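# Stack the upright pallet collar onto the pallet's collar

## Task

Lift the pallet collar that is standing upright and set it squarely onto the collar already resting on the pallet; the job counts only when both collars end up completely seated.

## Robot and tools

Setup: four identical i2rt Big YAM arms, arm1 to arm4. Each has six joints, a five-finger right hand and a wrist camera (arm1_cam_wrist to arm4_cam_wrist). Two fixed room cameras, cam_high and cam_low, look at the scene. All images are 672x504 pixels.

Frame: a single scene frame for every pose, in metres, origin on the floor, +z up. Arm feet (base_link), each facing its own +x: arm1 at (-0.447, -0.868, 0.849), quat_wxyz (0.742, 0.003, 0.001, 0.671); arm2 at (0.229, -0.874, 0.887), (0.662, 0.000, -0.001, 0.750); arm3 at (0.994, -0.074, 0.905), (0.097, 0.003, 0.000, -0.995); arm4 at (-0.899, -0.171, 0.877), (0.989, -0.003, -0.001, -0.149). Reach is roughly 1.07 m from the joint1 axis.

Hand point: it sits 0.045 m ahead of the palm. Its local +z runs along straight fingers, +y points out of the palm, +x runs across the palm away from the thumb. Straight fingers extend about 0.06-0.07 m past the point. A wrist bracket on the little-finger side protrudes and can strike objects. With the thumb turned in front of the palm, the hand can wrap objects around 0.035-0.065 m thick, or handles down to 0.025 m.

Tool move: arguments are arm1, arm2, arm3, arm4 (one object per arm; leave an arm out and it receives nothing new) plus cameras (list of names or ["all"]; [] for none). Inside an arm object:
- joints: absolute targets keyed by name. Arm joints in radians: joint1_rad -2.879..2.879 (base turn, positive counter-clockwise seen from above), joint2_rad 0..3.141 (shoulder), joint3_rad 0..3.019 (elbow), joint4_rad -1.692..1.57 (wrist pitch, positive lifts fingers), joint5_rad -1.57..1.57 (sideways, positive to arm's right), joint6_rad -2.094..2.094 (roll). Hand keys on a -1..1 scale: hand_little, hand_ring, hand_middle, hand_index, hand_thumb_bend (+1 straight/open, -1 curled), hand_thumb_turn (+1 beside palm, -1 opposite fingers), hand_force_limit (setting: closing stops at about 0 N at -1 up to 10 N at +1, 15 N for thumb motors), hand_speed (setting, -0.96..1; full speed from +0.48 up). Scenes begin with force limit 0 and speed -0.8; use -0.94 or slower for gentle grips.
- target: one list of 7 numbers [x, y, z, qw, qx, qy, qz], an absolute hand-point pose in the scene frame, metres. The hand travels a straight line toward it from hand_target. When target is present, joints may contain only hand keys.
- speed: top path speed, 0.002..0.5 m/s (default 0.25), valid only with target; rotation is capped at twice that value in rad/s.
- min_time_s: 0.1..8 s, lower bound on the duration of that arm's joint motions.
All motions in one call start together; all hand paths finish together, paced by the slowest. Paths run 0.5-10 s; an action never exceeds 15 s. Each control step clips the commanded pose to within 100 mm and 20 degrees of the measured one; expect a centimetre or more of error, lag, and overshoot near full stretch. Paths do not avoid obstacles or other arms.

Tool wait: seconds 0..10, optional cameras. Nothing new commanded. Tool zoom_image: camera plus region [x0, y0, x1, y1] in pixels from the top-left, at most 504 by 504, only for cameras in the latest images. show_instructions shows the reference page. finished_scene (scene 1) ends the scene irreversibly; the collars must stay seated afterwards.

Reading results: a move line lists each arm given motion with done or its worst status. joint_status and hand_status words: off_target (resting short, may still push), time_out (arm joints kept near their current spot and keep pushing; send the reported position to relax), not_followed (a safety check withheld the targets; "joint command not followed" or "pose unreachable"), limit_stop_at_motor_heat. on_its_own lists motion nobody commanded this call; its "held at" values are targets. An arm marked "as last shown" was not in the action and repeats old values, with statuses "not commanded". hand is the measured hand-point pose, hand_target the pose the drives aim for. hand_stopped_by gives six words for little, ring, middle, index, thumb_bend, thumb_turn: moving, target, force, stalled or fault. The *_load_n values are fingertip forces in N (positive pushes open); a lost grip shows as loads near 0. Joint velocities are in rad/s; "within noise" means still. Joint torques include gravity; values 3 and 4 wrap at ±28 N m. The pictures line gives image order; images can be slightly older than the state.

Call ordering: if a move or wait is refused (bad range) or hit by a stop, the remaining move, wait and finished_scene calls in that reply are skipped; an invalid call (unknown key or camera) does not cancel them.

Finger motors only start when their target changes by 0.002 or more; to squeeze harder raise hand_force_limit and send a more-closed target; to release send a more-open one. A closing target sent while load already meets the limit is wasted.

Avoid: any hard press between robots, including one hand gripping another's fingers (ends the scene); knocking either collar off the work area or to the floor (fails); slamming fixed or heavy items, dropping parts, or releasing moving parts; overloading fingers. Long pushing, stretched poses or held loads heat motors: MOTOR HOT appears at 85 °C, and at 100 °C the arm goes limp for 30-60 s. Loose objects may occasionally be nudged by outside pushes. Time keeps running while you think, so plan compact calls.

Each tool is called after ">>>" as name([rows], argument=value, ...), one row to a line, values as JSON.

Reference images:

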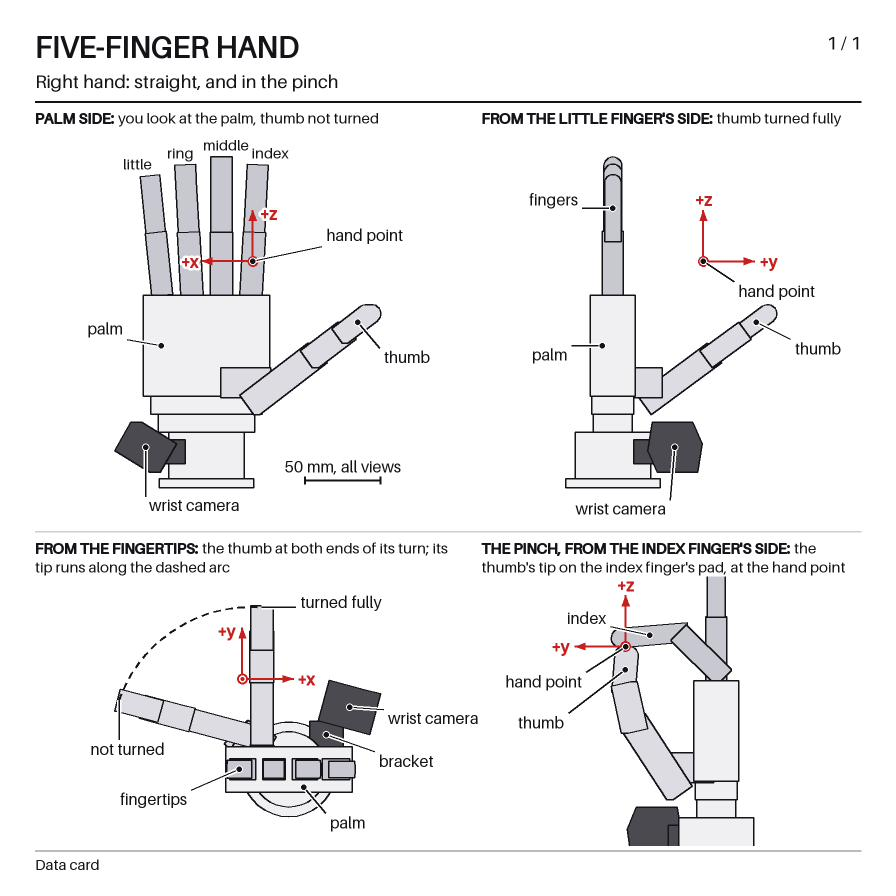

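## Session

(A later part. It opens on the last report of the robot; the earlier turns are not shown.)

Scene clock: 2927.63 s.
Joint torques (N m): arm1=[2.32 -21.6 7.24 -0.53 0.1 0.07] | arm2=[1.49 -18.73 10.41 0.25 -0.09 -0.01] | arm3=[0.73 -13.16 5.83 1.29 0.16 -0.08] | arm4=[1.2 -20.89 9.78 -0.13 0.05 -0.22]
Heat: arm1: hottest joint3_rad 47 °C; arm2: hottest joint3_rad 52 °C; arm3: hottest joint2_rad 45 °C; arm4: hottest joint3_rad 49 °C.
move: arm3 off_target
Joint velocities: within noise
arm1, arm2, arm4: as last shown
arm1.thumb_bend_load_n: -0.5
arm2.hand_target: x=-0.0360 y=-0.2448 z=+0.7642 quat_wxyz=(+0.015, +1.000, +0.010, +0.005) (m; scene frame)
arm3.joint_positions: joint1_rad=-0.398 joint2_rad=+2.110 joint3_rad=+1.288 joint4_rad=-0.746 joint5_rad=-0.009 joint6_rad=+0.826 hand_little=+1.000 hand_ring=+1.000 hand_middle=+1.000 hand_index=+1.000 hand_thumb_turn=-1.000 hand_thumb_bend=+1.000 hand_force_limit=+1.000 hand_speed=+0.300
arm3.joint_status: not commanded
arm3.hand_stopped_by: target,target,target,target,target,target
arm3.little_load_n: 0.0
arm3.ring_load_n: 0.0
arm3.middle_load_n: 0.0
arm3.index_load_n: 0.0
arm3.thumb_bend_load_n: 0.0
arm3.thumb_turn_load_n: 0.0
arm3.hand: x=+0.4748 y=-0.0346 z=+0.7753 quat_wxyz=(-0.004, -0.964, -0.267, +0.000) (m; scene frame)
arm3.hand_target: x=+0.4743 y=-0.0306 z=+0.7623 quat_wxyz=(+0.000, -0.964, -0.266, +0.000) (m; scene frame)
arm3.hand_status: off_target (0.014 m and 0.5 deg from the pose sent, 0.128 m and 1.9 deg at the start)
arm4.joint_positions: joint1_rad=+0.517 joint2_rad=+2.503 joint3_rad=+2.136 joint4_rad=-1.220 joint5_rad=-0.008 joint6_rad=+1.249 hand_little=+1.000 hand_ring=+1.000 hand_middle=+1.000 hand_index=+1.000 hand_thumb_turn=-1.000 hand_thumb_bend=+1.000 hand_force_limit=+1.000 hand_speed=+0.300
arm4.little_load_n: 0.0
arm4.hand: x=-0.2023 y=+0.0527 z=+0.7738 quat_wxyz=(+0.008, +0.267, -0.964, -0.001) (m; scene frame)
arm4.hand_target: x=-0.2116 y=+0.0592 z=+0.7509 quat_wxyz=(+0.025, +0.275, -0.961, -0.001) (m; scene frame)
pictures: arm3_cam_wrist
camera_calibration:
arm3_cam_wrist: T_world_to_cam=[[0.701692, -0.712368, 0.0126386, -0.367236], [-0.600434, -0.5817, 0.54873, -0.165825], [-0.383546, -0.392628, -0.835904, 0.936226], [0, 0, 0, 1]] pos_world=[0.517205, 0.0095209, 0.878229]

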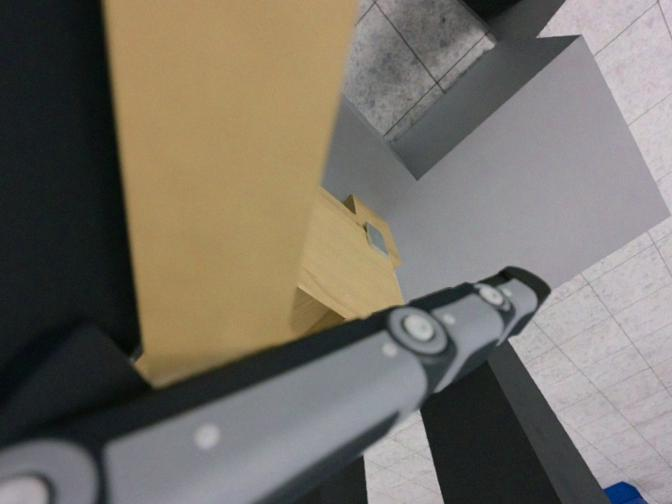

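>>> move(arm1={"joints": {"hand_thumb_bend": -0.95, "hand_speed": 0.0, "hand_force_limit": 1.0}}, arm2={"joints": {"hand_thumb_bend": -0.95, "hand_speed": 0.0, "hand_force_limit": 1.0}}, arm3={"joints": {"hand_thumb_bend": -0.95, "hand_speed": 0.0, "hand_force_limit": 1.0}}, arm4={"joints": {"hand_thumb_bend": -0.95, "hand_speed": 0.0, "hand_force_limit": 1.0}}, cameras=["arm1_cam_wrist", "arm2_cam_wrist", "arm3_cam_wrist", "arm4_cam_wrist"])

Scene clock: 2937.13 s.
Joint torques (N m): arm1=[2.14 -21.01 7.43 -0.4 0.11 0.11] | arm2=[1.61 -18.9 9.06 0.06 -0.25 -0.04] | arm3=[0.79 -13.27 6.69 1.43 0.02 -0.24] | arm4=[-0.03 -20.6 9.74 0.43 -0.83 -0.64]
Heat: arm1: hottest joint3_rad 47 °C; arm2: hottest joint3_rad 52 °C; arm3: hottest joint2_rad 44 °C; arm4: hottest joint3_rad 49 °C.
move: arm1 off_target; arm2 off_target; arm3 off_target; arm4 off_target
Joint velocities: within noise
arm1.joint_positions: joint1_rad=+0.079 joint2_rad=+2.351 joint3_rad=+1.924 joint4_rad=-1.162 joint5_rad=+0.004 joint6_rad=-0.056 hand_little=+1.000 hand_ring=+1.000 hand_middle=+1.000 hand_index=+1.000 hand_thumb_turn=-1.000 hand_thumb_bend=-0.358 hand_force_limit=+1.000 hand_speed=+0.000
arm1.joint_status: hand_thumb_bend off_target (ended at -0.358, target -0.950); the others done
arm1.hand_stopped_by: target,target,target,target,force,target
arm1.little_load_n: 0.0
arm1.ring_load_n: 0.0
arm1.middle_load_n: 0.0
arm1.index_load_n: 0.0
arm1.thumb_bend_load_n: 16.5
arm1.thumb_turn_load_n: 8.0
arm1.hand: x=-0.4605 y=-0.2503 z=+0.7776 quat_wxyz=(+0.007, +1.000, +0.017, -0.001) (m; scene frame)
arm1.hand_target: x=-0.4700 y=-0.2462 z=+0.7879 quat_wxyz=(+0.000, +1.000, +0.018, +0.000) (m; scene frame)
arm1.hand_status: not commanded
arm2.joint_positions: joint1_rad=+0.199 joint2_rad=+2.540 joint3_rad=+2.210 joint4_rad=-1.234 joint5_rad=+0.006 joint6_rad=+0.305 hand_little=+1.000 hand_ring=+1.000 hand_middle=+1.000 hand_index=+1.000 hand_thumb_turn=-1.000 hand_thumb_bend=-0.171 hand_force_limit=+1.000 hand_speed=+0.000
arm2.joint_status: hand_thumb_bend off_target (ended at -0.171, target -0.950); the others done
arm2.hand_stopped_by: target,target,target,target,force,target
arm2.little_load_n: 0.0
arm2.ring_load_n: 0.0
arm2.middle_load_n: 0.0
arm2.index_load_n: 0.0
arm2.thumb_bend_load_n: 13.0
arm2.thumb_turn_load_n: 6.0
arm2.hand: x=-0.0328 y=-0.2373 z=+0.7837 quat_wxyz=(-0.004, +1.000, +0.009, +0.002) (m; scene frame)
arm2.hand_target: x=-0.0359 y=-0.2450 z=+0.7641 quat_wxyz=(+0.015, +1.000, +0.010, +0.005) (m; scene frame)
arm2.hand_status: not commanded
arm3.joint_positions: joint1_rad=-0.391 joint2_rad=+2.102 joint3_rad=+1.279 joint4_rad=-0.747 joint5_rad=-0.007 joint6_rad=+0.839 hand_little=+1.000 hand_ring=+1.000 hand_middle=+1.000 hand_index=+1.000 hand_thumb_turn=-1.000 hand_thumb_bend=-0.265 hand_force_limit=+1.000 hand_speed=+0.000
arm3.joint_status: hand_thumb_bend off_target (ended at -0.265, target -0.950); the others done
arm3.hand_stopped_by: target,target,target,target,force,target
arm3.little_load_n: 0.0
arm3.ring_load_n: 0.0
arm3.middle_load_n: 0.0
arm3.index_load_n: 0.0
arm3.thumb_bend_load_n: 16.0
arm3.thumb_turn_load_n: 2.5
arm3.hand: x=+0.4764 y=-0.0383 z=+0.7773 quat_wxyz=(-0.003, -0.964, -0.264, -0.001) (m; scene frame)
arm3.hand_target: x=+0.4742 y=-0.0305 z=+0.7624 quat_wxyz=(+0.000, -0.964, -0.266, +0.000) (m; scene frame)
arm3.hand_status: not commanded
arm4.joint_positions: joint1_rad=+0.534 joint2_rad=+2.500 joint3_rad=+2.136 joint4_rad=-1.232 joint5_rad=+0.017 joint6_rad=+1.291 hand_little=+1.000 hand_ring=+1.000 hand_middle=+1.000 hand_index=+1.000 hand_thumb_turn=-1.000 hand_thumb_bend=-0.124 hand_force_limit=+1.000 hand_speed=+0.000
arm4.joint_status: hand_thumb_bend off_target (ended at -0.124, target -0.950); the others done
arm4.hand_stopped_by: target,target,target,target,force,target
arm4.little_load_n: 0.0
arm4.ring_load_n: 0.0
arm4.middle_load_n: 0.0
arm4.index_load_n: 0.0
arm4.thumb_bend_load_n: 15.5
arm4.thumb_turn_load_n: 4.0
arm4.hand: x=-0.2049 y=+0.0594 z=+0.7739 quat_wxyz=(+0.013, +0.255, -0.967, +0.011) (m; scene frame)
arm4.hand_target: x=-0.2116 y=+0.0594 z=+0.7507 quat_wxyz=(+0.025, +0.275, -0.961, -0.001) (m; scene frame)
arm4.hand_status: not commanded
pictures: arm1_cam_wrist, arm2_cam_wrist, arm3_cam_wrist, arm4_cam_wrist
camera_calibration:
arm1_cam_wrist: T_world_to_cam=[[0.313208, -0.949287, -0.0274734, -0.0704144], [-0.789819, -0.276438, 0.54751, -0.865627], [-0.527339, -0.149785, -0.836348, 0.489684], [0, 0, 0, 1]] pos_world=[-0.403405, -0.232789, 0.881551]
arm2_cam_wrist: T_world_to_cam=[[0.330735, -0.943278, 0.0290171, -0.244879], [-0.815613, -0.270234, 0.511615, -0.494039], [-0.474753, -0.192876, -0.858725, 0.72815], [0, 0, 0, 1]] pos_world=[0.0237372, -0.224053, 0.885144]
arm3_cam_wrist: T_world_to_cam=[[0.697286, -0.716692, 0.0120814, -0.368741], [-0.604714, -0.579124, 0.546751, -0.16451], [-0.384855, -0.388547, -0.837208, 0.938997], [0, 0, 0, 1]] pos_world=[0.519015, 0.00529965, 0.880537]
arm4_cam_wrist: T_world_to_cam=[[-0.712898, 0.701214, -0.00865297, -0.185569], [0.610135, 0.626289, 0.48528, -0.290001], [0.345705, 0.340676, -0.874316, 0.847702], [0, 0, 0, 1]] pos_world=[-0.248407, 0.0229564, 0.880285]

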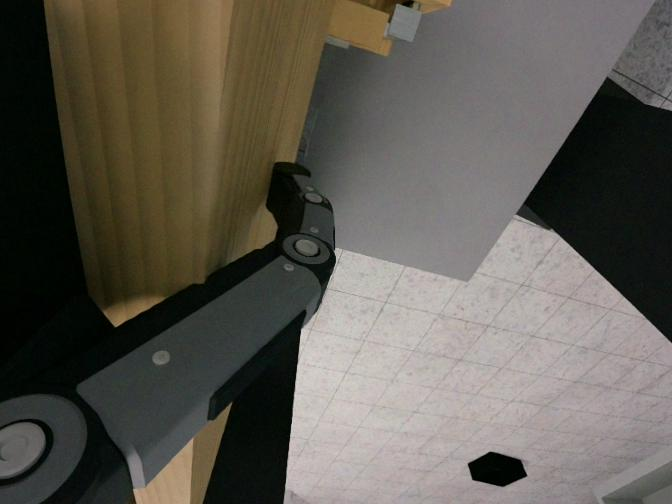

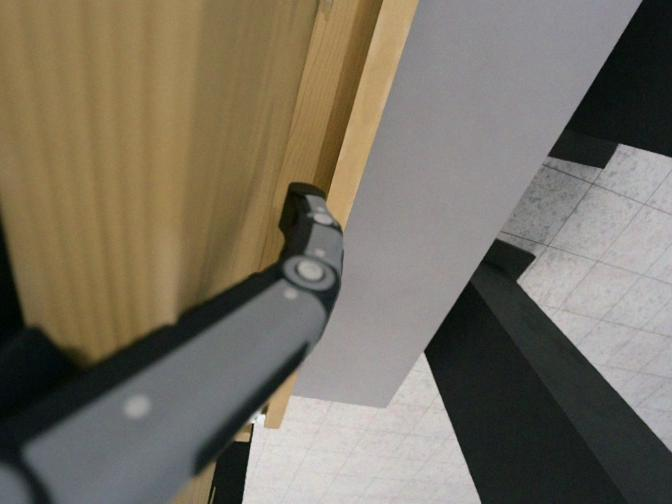

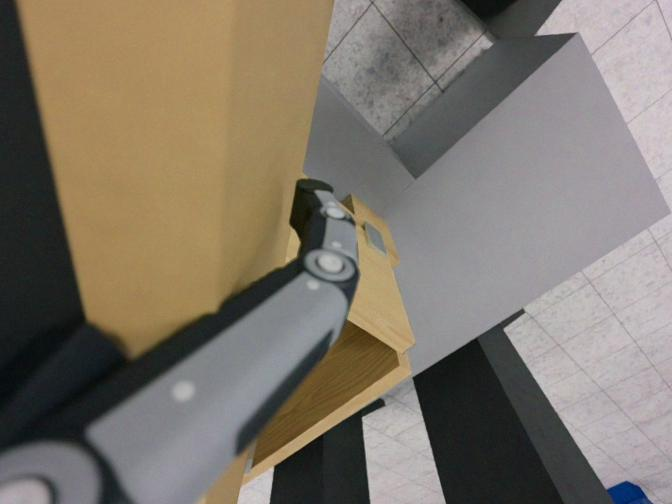

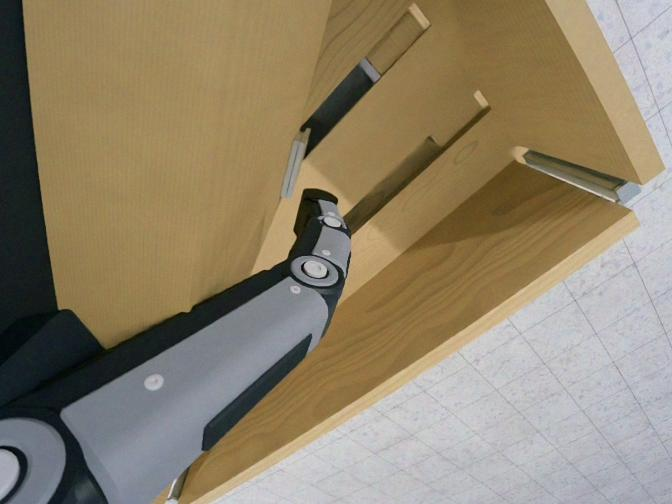

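>>> move(arm2={"target": [-0.036, -0.2450, 0.806, 0, 0.99988, 0.01571, 0], "speed": 0.05, "joints": {"hand_thumb_bend": 0.4, "hand_speed": 0.3}}, arm3={"target": [0.474, -0.0330, 0.795, 0, 0.9642, 0.2656, 0], "speed": 0.05, "joints": {"hand_thumb_bend": 0.4, "hand_speed": 0.3}}, arm4={"target": [-0.2100, 0.0560, 0.798, 0, -0.2588, 0.9659, 0], "speed": 0.05, "joints": {"hand_thumb_bend": 0.4, "hand_speed": 0.3}}, cameras=["arm2_cam_wrist", "arm3_cam_wrist", "arm4_cam_wrist"])

Scene clock: 2950.53 s.
Joint torques (N m): arm1=[2.32 -21.19 7.47 -0.5 0.11 0.1] | arm2=[1.61 -23.12 5.86 0.28 -0.16 -0.13] | arm3=[1.14 -16.56 6.87 -0.25 -0.11 -0.11] | arm4=[-0.21 -23.71 7.16 0.85 -0.11 -0.18]
Heat: arm1: hottest joint3_rad 47 °C; arm2: hottest joint3_rad 53 °C; arm3: hottest joint2_rad 45 °C; arm4: hottest joint3_rad 48 °C.
move: arm2 off_target; arm3 off_target; arm4 off_target
Joint velocities: within noise
arm1: as last shown
arm1.joint_positions: joint1_rad=+0.079 joint2_rad=+2.351 joint3_rad=+1.924 joint4_rad=-1.160 joint5_rad=+0.003 joint6_rad=-0.054 hand_little=+1.000 hand_ring=+1.000 hand_middle=+1.000 hand_index=+1.000 hand_thumb_turn=-1.000 hand_thumb_bend=-0.358 hand_force_limit=+1.000 hand_speed=+0.000
arm1.thumb_bend_load_n: 15.0
arm1.thumb_turn_load_n: 7.5
arm1.hand: x=-0.4606 y=-0.2495 z=+0.7774 quat_wxyz=(+0.006, +1.000, +0.016, -0.001) (m; scene frame)
arm1.hand_target: x=-0.4701 y=-0.2462 z=+0.7880 quat_wxyz=(+0.000, +1.000, +0.017, +0.000) (m; scene frame)
arm2.joint_positions: joint1_rad=+0.199 joint2_rad=+2.519 joint3_rad=+2.210 joint4_rad=-1.247 joint5_rad=+0.002 joint6_rad=+0.305 hand_little=+1.000 hand_ring=+1.000 hand_middle=+1.000 hand_index=+1.000 hand_thumb_turn=-1.000 hand_thumb_bend=+0.400 hand_force_limit=+1.000 hand_speed=+0.300
arm2.joint_status: all done
arm2.hand_stopped_by: target,target,target,target,target,target
arm2.little_load_n: 0.0
arm2.ring_load_n: 0.0
arm2.middle_load_n: 0.0
arm2.index_load_n: 0.0
arm2.thumb_bend_load_n: -0.5
arm2.thumb_turn_load_n: 0.0
arm2.hand: x=-0.0339 y=-0.2363 z=+0.7984 quat_wxyz=(-0.008, +1.000, +0.009, +0.000) (m; scene frame)
arm2.hand_target: x=-0.0359 y=-0.2448 z=+0.8058 quat_wxyz=(+0.000, +1.000, +0.016, +0.000) (m; scene frame)
arm2.hand_status: off_target (0.012 m and 1.2 deg from the pose sent, 0.024 m and 1.0 deg at the start)
arm3.joint_positions: joint1_rad=-0.392 joint2_rad=+2.093 joint3_rad=+1.279 joint4_rad=-0.773 joint5_rad=-0.003 joint6_rad=+0.834 hand_little=+1.000 hand_ring=+1.000 hand_middle=+1.000 hand_index=+1.000 hand_thumb_turn=-1.000 hand_thumb_bend=+0.400 hand_force_limit=+1.000 hand_speed=+0.300
arm3.joint_status: all done
arm3.hand_stopped_by: target,target,target,target,target,target
arm3.little_load_n: 0.0
arm3.ring_load_n: 0.0
arm3.middle_load_n: 0.0
arm3.index_load_n: 0.0
arm3.thumb_bend_load_n: 0.0
arm3.thumb_turn_load_n: 0.0
arm3.hand: x=+0.4817 y=-0.0383 z=+0.7819 quat_wxyz=(-0.005, -0.964, -0.267, -0.009) (m; scene frame)
arm3.hand_target: x=+0.4740 y=-0.0331 z=+0.7948 quat_wxyz=(+0.000, -0.964, -0.266, +0.000) (m; scene frame)
arm3.hand_status: off_target (0.016 m and 1.3 deg from the pose sent, 0.019 m and 0.4 deg at the start)
arm4.joint_positions: joint1_rad=+0.532 joint2_rad=+2.433 joint3_rad=+2.090 joint4_rad=-1.218 joint5_rad=-0.004 joint6_rad=+1.276 hand_little=+1.000 hand_ring=+1.000 hand_middle=+1.000 hand_index=+1.000 hand_thumb_turn=-1.000 hand_thumb_bend=+0.400 hand_force_limit=+1.000 hand_speed=+0.300
arm4.joint_status: all done
arm4.hand_stopped_by: target,target,target,target,target,target
arm4.little_load_n: 0.0
arm4.ring_load_n: 0.0
arm4.middle_load_n: 0.0
arm4.index_load_n: 0.0
arm4.thumb_bend_load_n: 0.0
arm4.thumb_turn_load_n: 0.0
arm4.hand: x=-0.2065 y=+0.0624 z=+0.8058 quat_wxyz=(-0.005, +0.261, -0.965, +0.001) (m; scene frame)
arm4.hand_target: x=-0.2101 y=+0.0561 z=+0.7981 quat_wxyz=(+0.000, +0.259, -0.966, +0.000) (m; scene frame)
arm4.hand_status: off_target (0.011 m and 0.7 deg from the pose sent, 0.025 m and 2.0 deg at the start)
pictures: arm2_cam_wrist, arm3_cam_wrist, arm4_cam_wrist
camera_calibration:
arm2_cam_wrist: T_world_to_cam=[[0.330884, -0.943439, 0.0209354, -0.23755], [-0.81266, -0.2736, 0.514516, -0.505171], [-0.479686, -0.187259, -0.857225, 0.740453], [0, 0, 0, 1]] pos_world=[0.0232546, -0.223673, 0.899626]
arm3_cam_wrist: T_world_to_cam=[[0.700509, -0.713233, 0.0242161, -0.383295], [-0.611593, -0.582504, 0.535391, -0.15174], [-0.367753, -0.389857, -0.844257, 0.942084], [0, 0, 0, 1]] pos_world=[0.522152, 0.00551009, 0.885883]
arm4_cam_wrist: T_world_to_cam=[[-0.722518, 0.691284, -0.00971783, -0.189016], [0.586495, 0.620314, 0.520802, -0.339573], [0.36605, 0.370589, -0.853622, 0.860751], [0, 0, 0, 1]] pos_world=[-0.252488, 0.0223216, 0.90977]

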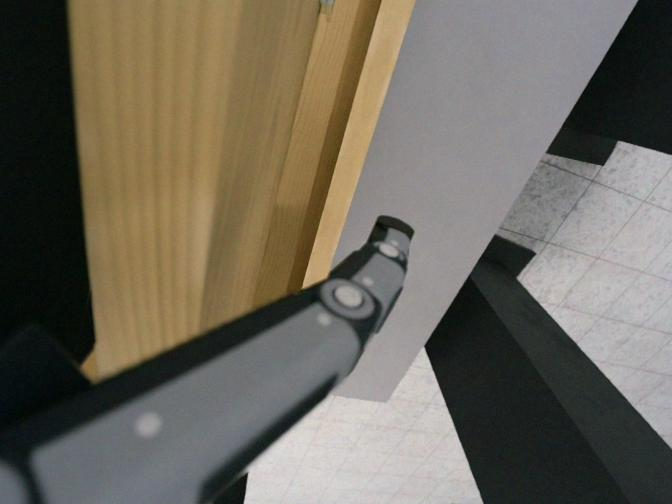

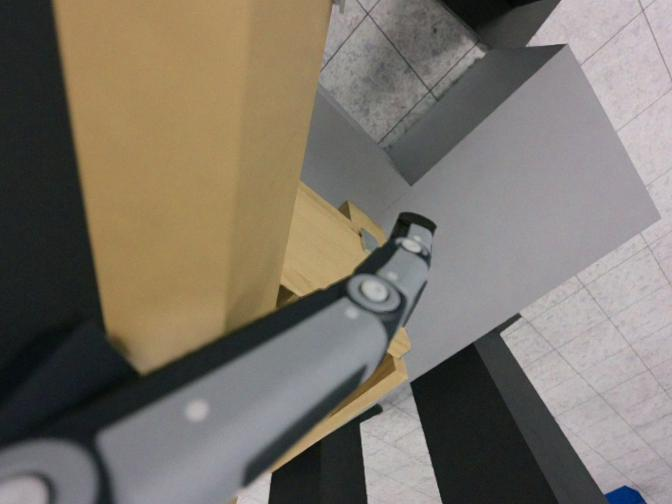

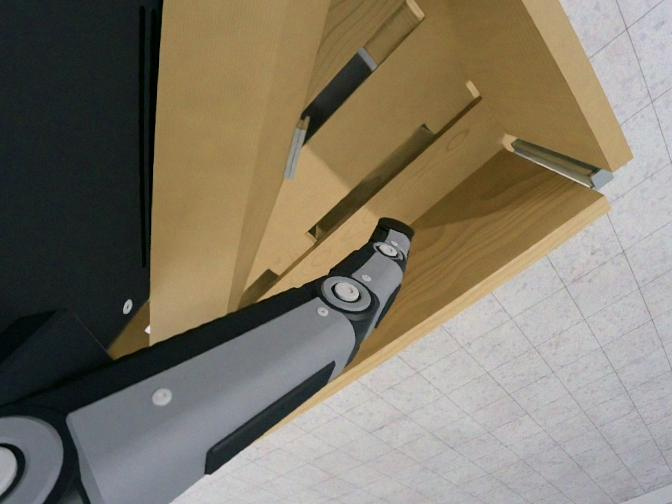

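>>> move(arm4={"target": [-0.2110, 0.0540, 0.768, 0, -0.2588, 0.9659, 0], "speed": 0.05}, cameras=["arm4_cam_wrist"])

Scene clock: 2956.50 s.
Joint torques (N m): arm1=[2.32 -21.13 7.46 -0.51 0.11 0.1] | arm2=[1.55 -23.18 5.83 0.28 -0.15 -0.11] | arm3=[1.08 -16.73 6.78 -0.31 -0.11 -0.12] | arm4=[-0.38 -21.13 7.38 0.94 -0.11 -0.2]
Heat: arm1: hottest joint3_rad 48 °C; arm2: hottest joint3_rad 52 °C; arm3: hottest joint2_rad 45 °C; arm4: hottest joint3_rad 48 °C.
move: arm4 off_target
Joint velocities: within noise
arm1, arm2, arm3: as last shown
arm2.thumb_bend_load_n: 0.0
arm4.joint_positions: joint1_rad=+0.532 joint2_rad=+2.433 joint3_rad=+2.063 joint4_rad=-1.164 joint5_rad=-0.004 joint6_rad=+1.276 hand_little=+1.000 hand_ring=+1.000 hand_middle=+1.000 hand_index=+1.000 hand_thumb_turn=-1.000 hand_thumb_bend=+0.400 hand_force_limit=+1.000 hand_speed=+0.300
arm4.joint_status: not commanded
arm4.hand_stopped_by: target,target,target,target,target,target
arm4.little_load_n: 0.0
arm4.ring_load_n: 0.0
arm4.middle_load_n: 0.0
arm4.index_load_n: 0.5
arm4.thumb_bend_load_n: 0.0
arm4.thumb_turn_load_n: 0.0
arm4.hand: x=-0.2032 y=+0.0632 z=+0.7964 quat_wxyz=(-0.018, +0.261, -0.965, +0.002) (m; scene frame)
arm4.hand_target: x=-0.2118 y=+0.0541 z=+0.7688 quat_wxyz=(+0.000, +0.259, -0.966, +0.000) (m; scene frame)
arm4.hand_status: off_target (0.031 m and 2.1 deg from the pose sent, 0.039 m and 0.7 deg at the start)
pictures: arm4_cam_wrist
camera_calibration:
arm4_cam_wrist: T_world_to_cam=[[-0.722158, 0.691312, -0.0239987, -0.175803], [0.572871, 0.617157, 0.539385, -0.354438], [0.387694, 0.375773, -0.841717, 0.84593], [0, 0, 0, 1]] pos_world=[-0.251873, 0.0224011, 0.898994]

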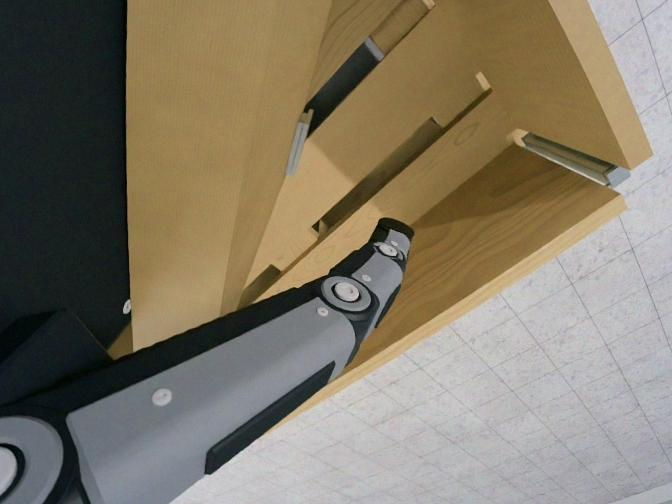

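>>> move(arm4={"joints": {"joint2_rad": 2.492, "joint3_rad": 2.065, "joint4_rad": -1.205}, "min_time_s": 1.5}, cameras=["arm4_cam_wrist"])

Scene clock: 2962.03 s.
Joint torques (N m): arm1=[2.14 -21.13 7.45 -0.51 0.12 0.1] | arm2=[1.61 -23.06 5.86 0.23 -0.15 -0.12] | arm3=[0.79 -16.56 6.86 -0.28 -0.11 -0.1] | arm4=[-0.32 -20.78 8.73 -0.28 -0.11 -0.21]
Heat: arm1: hottest joint3_rad 48 °C; arm2: hottest joint2_rad 52 °C; arm3: hottest joint2_rad 46 °C; arm4: hottest joint3_rad 48 °C.
move: arm4 done
Joint velocities: arm1=[-0.015 -0.005 -0.007 -0.007 -0.154 -0.051] | arm2=[within noise] | arm3=[within noise] | arm4=[within noise]
arm1, arm2, arm3: as last shown
arm1.index_load_n: 0.5
arm1.hand_target: x=-0.4701 y=-0.2462 z=+0.7880 quat_wxyz=(+0.000, +1.000, +0.018, +0.000) (m; scene frame)
arm2.hand_target: x=-0.0358 y=-0.2448 z=+0.8058 quat_wxyz=(+0.000, +1.000, +0.016, +0.000) (m; scene frame)
arm4.joint_positions: joint1_rad=+0.530 joint2_rad=+2.456 joint3_rad=+2.063 joint4_rad=-1.192 joint5_rad=-0.004 joint6_rad=+1.276 hand_little=+1.000 hand_ring=+1.000 hand_middle=+1.000 hand_index=+1.000 hand_thumb_turn=-1.000 hand_thumb_bend=+0.400 hand_force_limit=+1.000 hand_speed=+0.300
arm4.joint_status: all done
arm4.hand_stopped_by: target,target,target,target,target,target
arm4.little_load_n: 0.0
arm4.ring_load_n: 0.0
arm4.middle_load_n: 0.0
arm4.index_load_n: 0.0
arm4.thumb_bend_load_n: 0.0
arm4.thumb_turn_load_n: 0.0
arm4.hand: x=-0.2147 y=+0.0586 z=+0.7799 quat_wxyz=(+0.007, +0.260, -0.966, +0.001) (m; scene frame)
arm4.hand_target: x=-0.2241 y=+0.0511 z=+0.7562 quat_wxyz=(+0.030, +0.258, -0.966, -0.001) (m; scene frame)
arm4.hand_status: not commanded
pictures: arm4_cam_wrist
camera_calibration:
arm4_cam_wrist: T_world_to_cam=[[-0.720858, 0.693075, 0.00327828, -0.202448], [0.600021, 0.621693, 0.503461, -0.302656], [0.346898, 0.364891, -0.864012, 0.847441], [0, 0, 0, 1]] pos_world=[-0.258312, 0.0192471, 0.885238]

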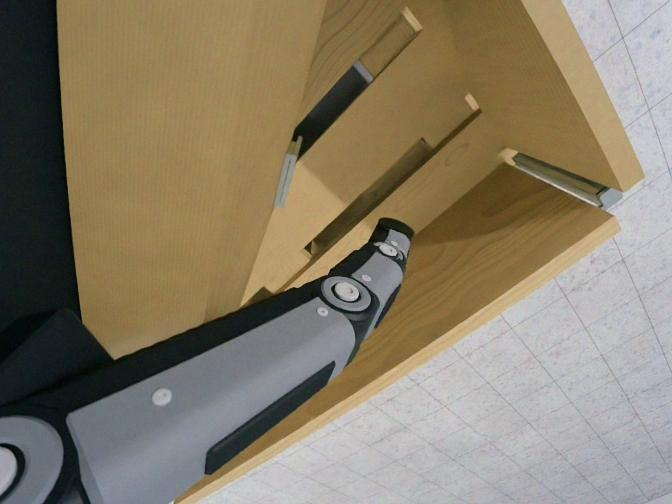

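>>> move(arm2={"joints": {"hand_thumb_bend": -0.95, "hand_speed": 0.0}}, arm3={"joints": {"hand_thumb_bend": -0.95, "hand_speed": 0.0}}, arm4={"joints": {"hand_thumb_bend": -0.95, "hand_speed": 0.0}})

Scene clock: 2967.53 s.
Joint torques (N m): arm1=[2.2 -21.01 7.53 -0.51 0.14 0.11] | arm2=[1.55 -23.36 5.85 0.31 -0.14 -0.12] | arm3=[1.03 -16.73 6.86 -0.23 -0.31 -0.13] | arm4=[-0.32 -20.72 8.72 -0.14 -0.82 -0.43]
Heat: arm1: hottest joint3_rad 48 °C; arm2: hottest joint2_rad 53 °C; arm3: hottest joint2_rad 46 °C; arm4: hottest joint3_rad 48 °C.
move: arm2 off_target; arm3 off_target; arm4 off_target
Joint velocities: within noise
arm1: as last shown
arm1.joint_positions: joint1_rad=+0.079 joint2_rad=+2.351 joint3_rad=+1.924 joint4_rad=-1.160 joint5_rad=+0.003 joint6_rad=-0.055 hand_little=+1.000 hand_ring=+1.000 hand_middle=+1.000 hand_index=+1.000 hand_thumb_turn=-1.000 hand_thumb_bend=-0.358 hand_force_limit=+1.000 hand_speed=+0.000
arm1.index_load_n: 0.0
arm1.thumb_bend_load_n: 15.5
arm1.hand: x=-0.4607 y=-0.2498 z=+0.7775 quat_wxyz=(+0.006, +1.000, +0.016, -0.001) (m; scene frame)
arm1.hand_target: x=-0.4701 y=-0.2461 z=+0.7879 quat_wxyz=(+0.000, +1.000, +0.018, +0.000) (m; scene frame)
arm2.joint_positions: joint1_rad=+0.199 joint2_rad=+2.519 joint3_rad=+2.210 joint4_rad=-1.248 joint5_rad=+0.001 joint6_rad=+0.305 hand_little=+1.000 hand_ring=+1.000 hand_middle=+1.000 hand_index=+1.000 hand_thumb_turn=-1.000 hand_thumb_bend=-0.376 hand_force_limit=+1.000 hand_speed=+0.000
arm2.joint_status: hand_thumb_bend off_target (ended at -0.376, target -0.950); the others done
arm2.hand_stopped_by: target,target,target,target,force,target
arm2.little_load_n: 0.0
arm2.ring_load_n: 0.0
arm2.middle_load_n: 0.0
arm2.index_load_n: 0.0
arm2.thumb_bend_load_n: 20.5
arm2.thumb_turn_load_n: 2.0
arm2.hand: x=-0.0339 y=-0.2366 z=+0.7985 quat_wxyz=(-0.007, +1.000, +0.009, -0.001) (m; scene frame)
arm2.hand_target: x=-0.0359 y=-0.2449 z=+0.8058 quat_wxyz=(+0.000, +1.000, +0.016, +0.000) (m; scene frame)
arm2.hand_status: not commanded
arm3.joint_positions: joint1_rad=-0.392 joint2_rad=+2.092 joint3_rad=+1.279 joint4_rad=-0.775 joint5_rad=+0.003 joint6_rad=+0.838 hand_little=+1.000 hand_ring=+1.000 hand_middle=+1.000 hand_index=+1.000 hand_thumb_turn=-1.000 hand_thumb_bend=-0.375 hand_force_limit=+1.000 hand_speed=+0.000
arm3.joint_status: hand_thumb_bend off_target (ended at -0.375, target -0.950); the others done
arm3.hand_stopped_by: target,target,target,target,force,target
arm3.little_load_n: 0.0
arm3.ring_load_n: 0.0
arm3.middle_load_n: 0.0
arm3.index_load_n: 0.0
arm3.thumb_bend_load_n: 21.0
arm3.thumb_turn_load_n: 3.0
arm3.hand: x=+0.4817 y=-0.0372 z=+0.7821 quat_wxyz=(-0.003, -0.964, -0.265, -0.011) (m; scene frame)
arm3.hand_target: x=+0.4740 y=-0.0331 z=+0.7950 quat_wxyz=(+0.000, -0.964, -0.266, +0.000) (m; scene frame)
arm3.hand_status: not commanded
arm4.joint_positions: joint1_rad=+0.530 joint2_rad=+2.456 joint3_rad=+2.063 joint4_rad=-1.196 joint5_rad=+0.017 joint6_rad=+1.298 hand_little=+1.000 hand_ring=+1.000 hand_middle=+1.000 hand_index=+1.000 hand_thumb_turn=-1.000 hand_thumb_bend=-0.297 hand_force_limit=+1.000 hand_speed=+0.000
arm4.joint_status: hand_thumb_bend off_target (ended at -0.297, target -0.950); the others done
arm4.hand_stopped_by: target,target,target,target,force,target
arm4.little_load_n: -0.5
arm4.ring_load_n: 0.0
arm4.middle_load_n: 0.0
arm4.index_load_n: 0.0
arm4.thumb_bend_load_n: 15.0
arm4.thumb_turn_load_n: 3.0
arm4.hand: x=-0.2133 y=+0.0546 z=+0.7786 quat_wxyz=(+0.009, +0.250, -0.968, +0.011) (m; scene frame)
arm4.hand_target: x=-0.2242 y=+0.0512 z=+0.7562 quat_wxyz=(+0.030, +0.259, -0.966, -0.001) (m; scene frame)
arm4.hand_status: not commanded
pictures: none

>>> move(arm4={"joints": {"joint2_rad": 2.418, "joint4_rad": -1.195, "hand_thumb_bend": 0.3, "hand_speed": 0.3}, "min_time_s": 1.2}, cameras=["arm4_cam_wrist"])

Scene clock: 2973.90 s.
Joint torques (N m): arm1=[2.26 -21.07 7.53 -0.53 0.13 0.1] | arm2=[1.73 -23.24 5.83 0.25 -0.14 -0.12] | arm3=[1.08 -17.03 6.72 -0.25 -0.36 -0.16] | arm4=[-0.21 -23.65 8.9 0.42 -0.11 -0.33]
Heat: arm1: hottest joint3_rad 48 °C; arm2: hottest joint2_rad 55 °C; arm3: hottest joint2_rad 46 °C; arm4: hottest joint3_rad 47 °C.
move: arm4 done
Joint velocities: within noise
arm1, arm2, arm3: as last shown
arm1.joint_positions: joint1_rad=+0.079 joint2_rad=+2.351 joint3_rad=+1.924 joint4_rad=-1.159 joint5_rad=+0.003 joint6_rad=-0.054 hand_little=+1.000 hand_ring=+1.000 hand_middle=+1.000 hand_index=+1.000 hand_thumb_turn=-1.000 hand_thumb_bend=-0.358 hand_force_limit=+1.000 hand_speed=+0.000
arm1.middle_load_n: -0.5
arm1.thumb_bend_load_n: 15.0
arm1.hand: x=-0.4607 y=-0.2496 z=+0.7774 quat_wxyz=(+0.006, +1.000, +0.016, -0.001) (m; scene frame)
arm2.index_load_n: -0.5
arm2.thumb_bend_load_n: 21.0
arm3.thumb_bend_load_n: 21.5
arm4.joint_positions: joint1_rad=+0.530 joint2_rad=+2.416 joint3_rad=+2.063 joint4_rad=-1.196 joint5_rad=-0.004 joint6_rad=+1.288 hand_little=+1.000 hand_ring=+1.000 hand_middle=+1.000 hand_index=+1.000 hand_thumb_turn=-1.000 hand_thumb_bend=+0.300 hand_force_limit=+1.000 hand_speed=+0.300
arm4.joint_status: all done
arm4.hand_stopped_by: target,target,target,target,target,target
arm4.little_load_n: 0.0
arm4.ring_load_n: 0.0
arm4.middle_load_n: 0.0
arm4.index_load_n: 0.0
arm4.thumb_bend_load_n: 0.0
arm4.thumb_turn_load_n: 0.0
arm4.hand: x=-0.2065 y=+0.0604 z=+0.8080 quat_wxyz=(-0.011, +0.254, -0.967, +0.001) (m; scene frame)
arm4.hand_target: x=-0.2053 y=+0.0558 z=+0.8079 quat_wxyz=(-0.012, +0.259, -0.966, +0.000) (m; scene frame)
arm4.hand_status: not commanded
pictures: arm4_cam_wrist
camera_calibration:
arm4_cam_wrist: T_world_to_cam=[[-0.711997, 0.702006, -0.0157651, -0.181224], [0.589481, 0.609768, 0.529806, -0.345488], [0.38154, 0.367927, -0.847972, 0.862233], [0, 0, 0, 1]] pos_world=[-0.254349, 0.0206492, 0.911334]

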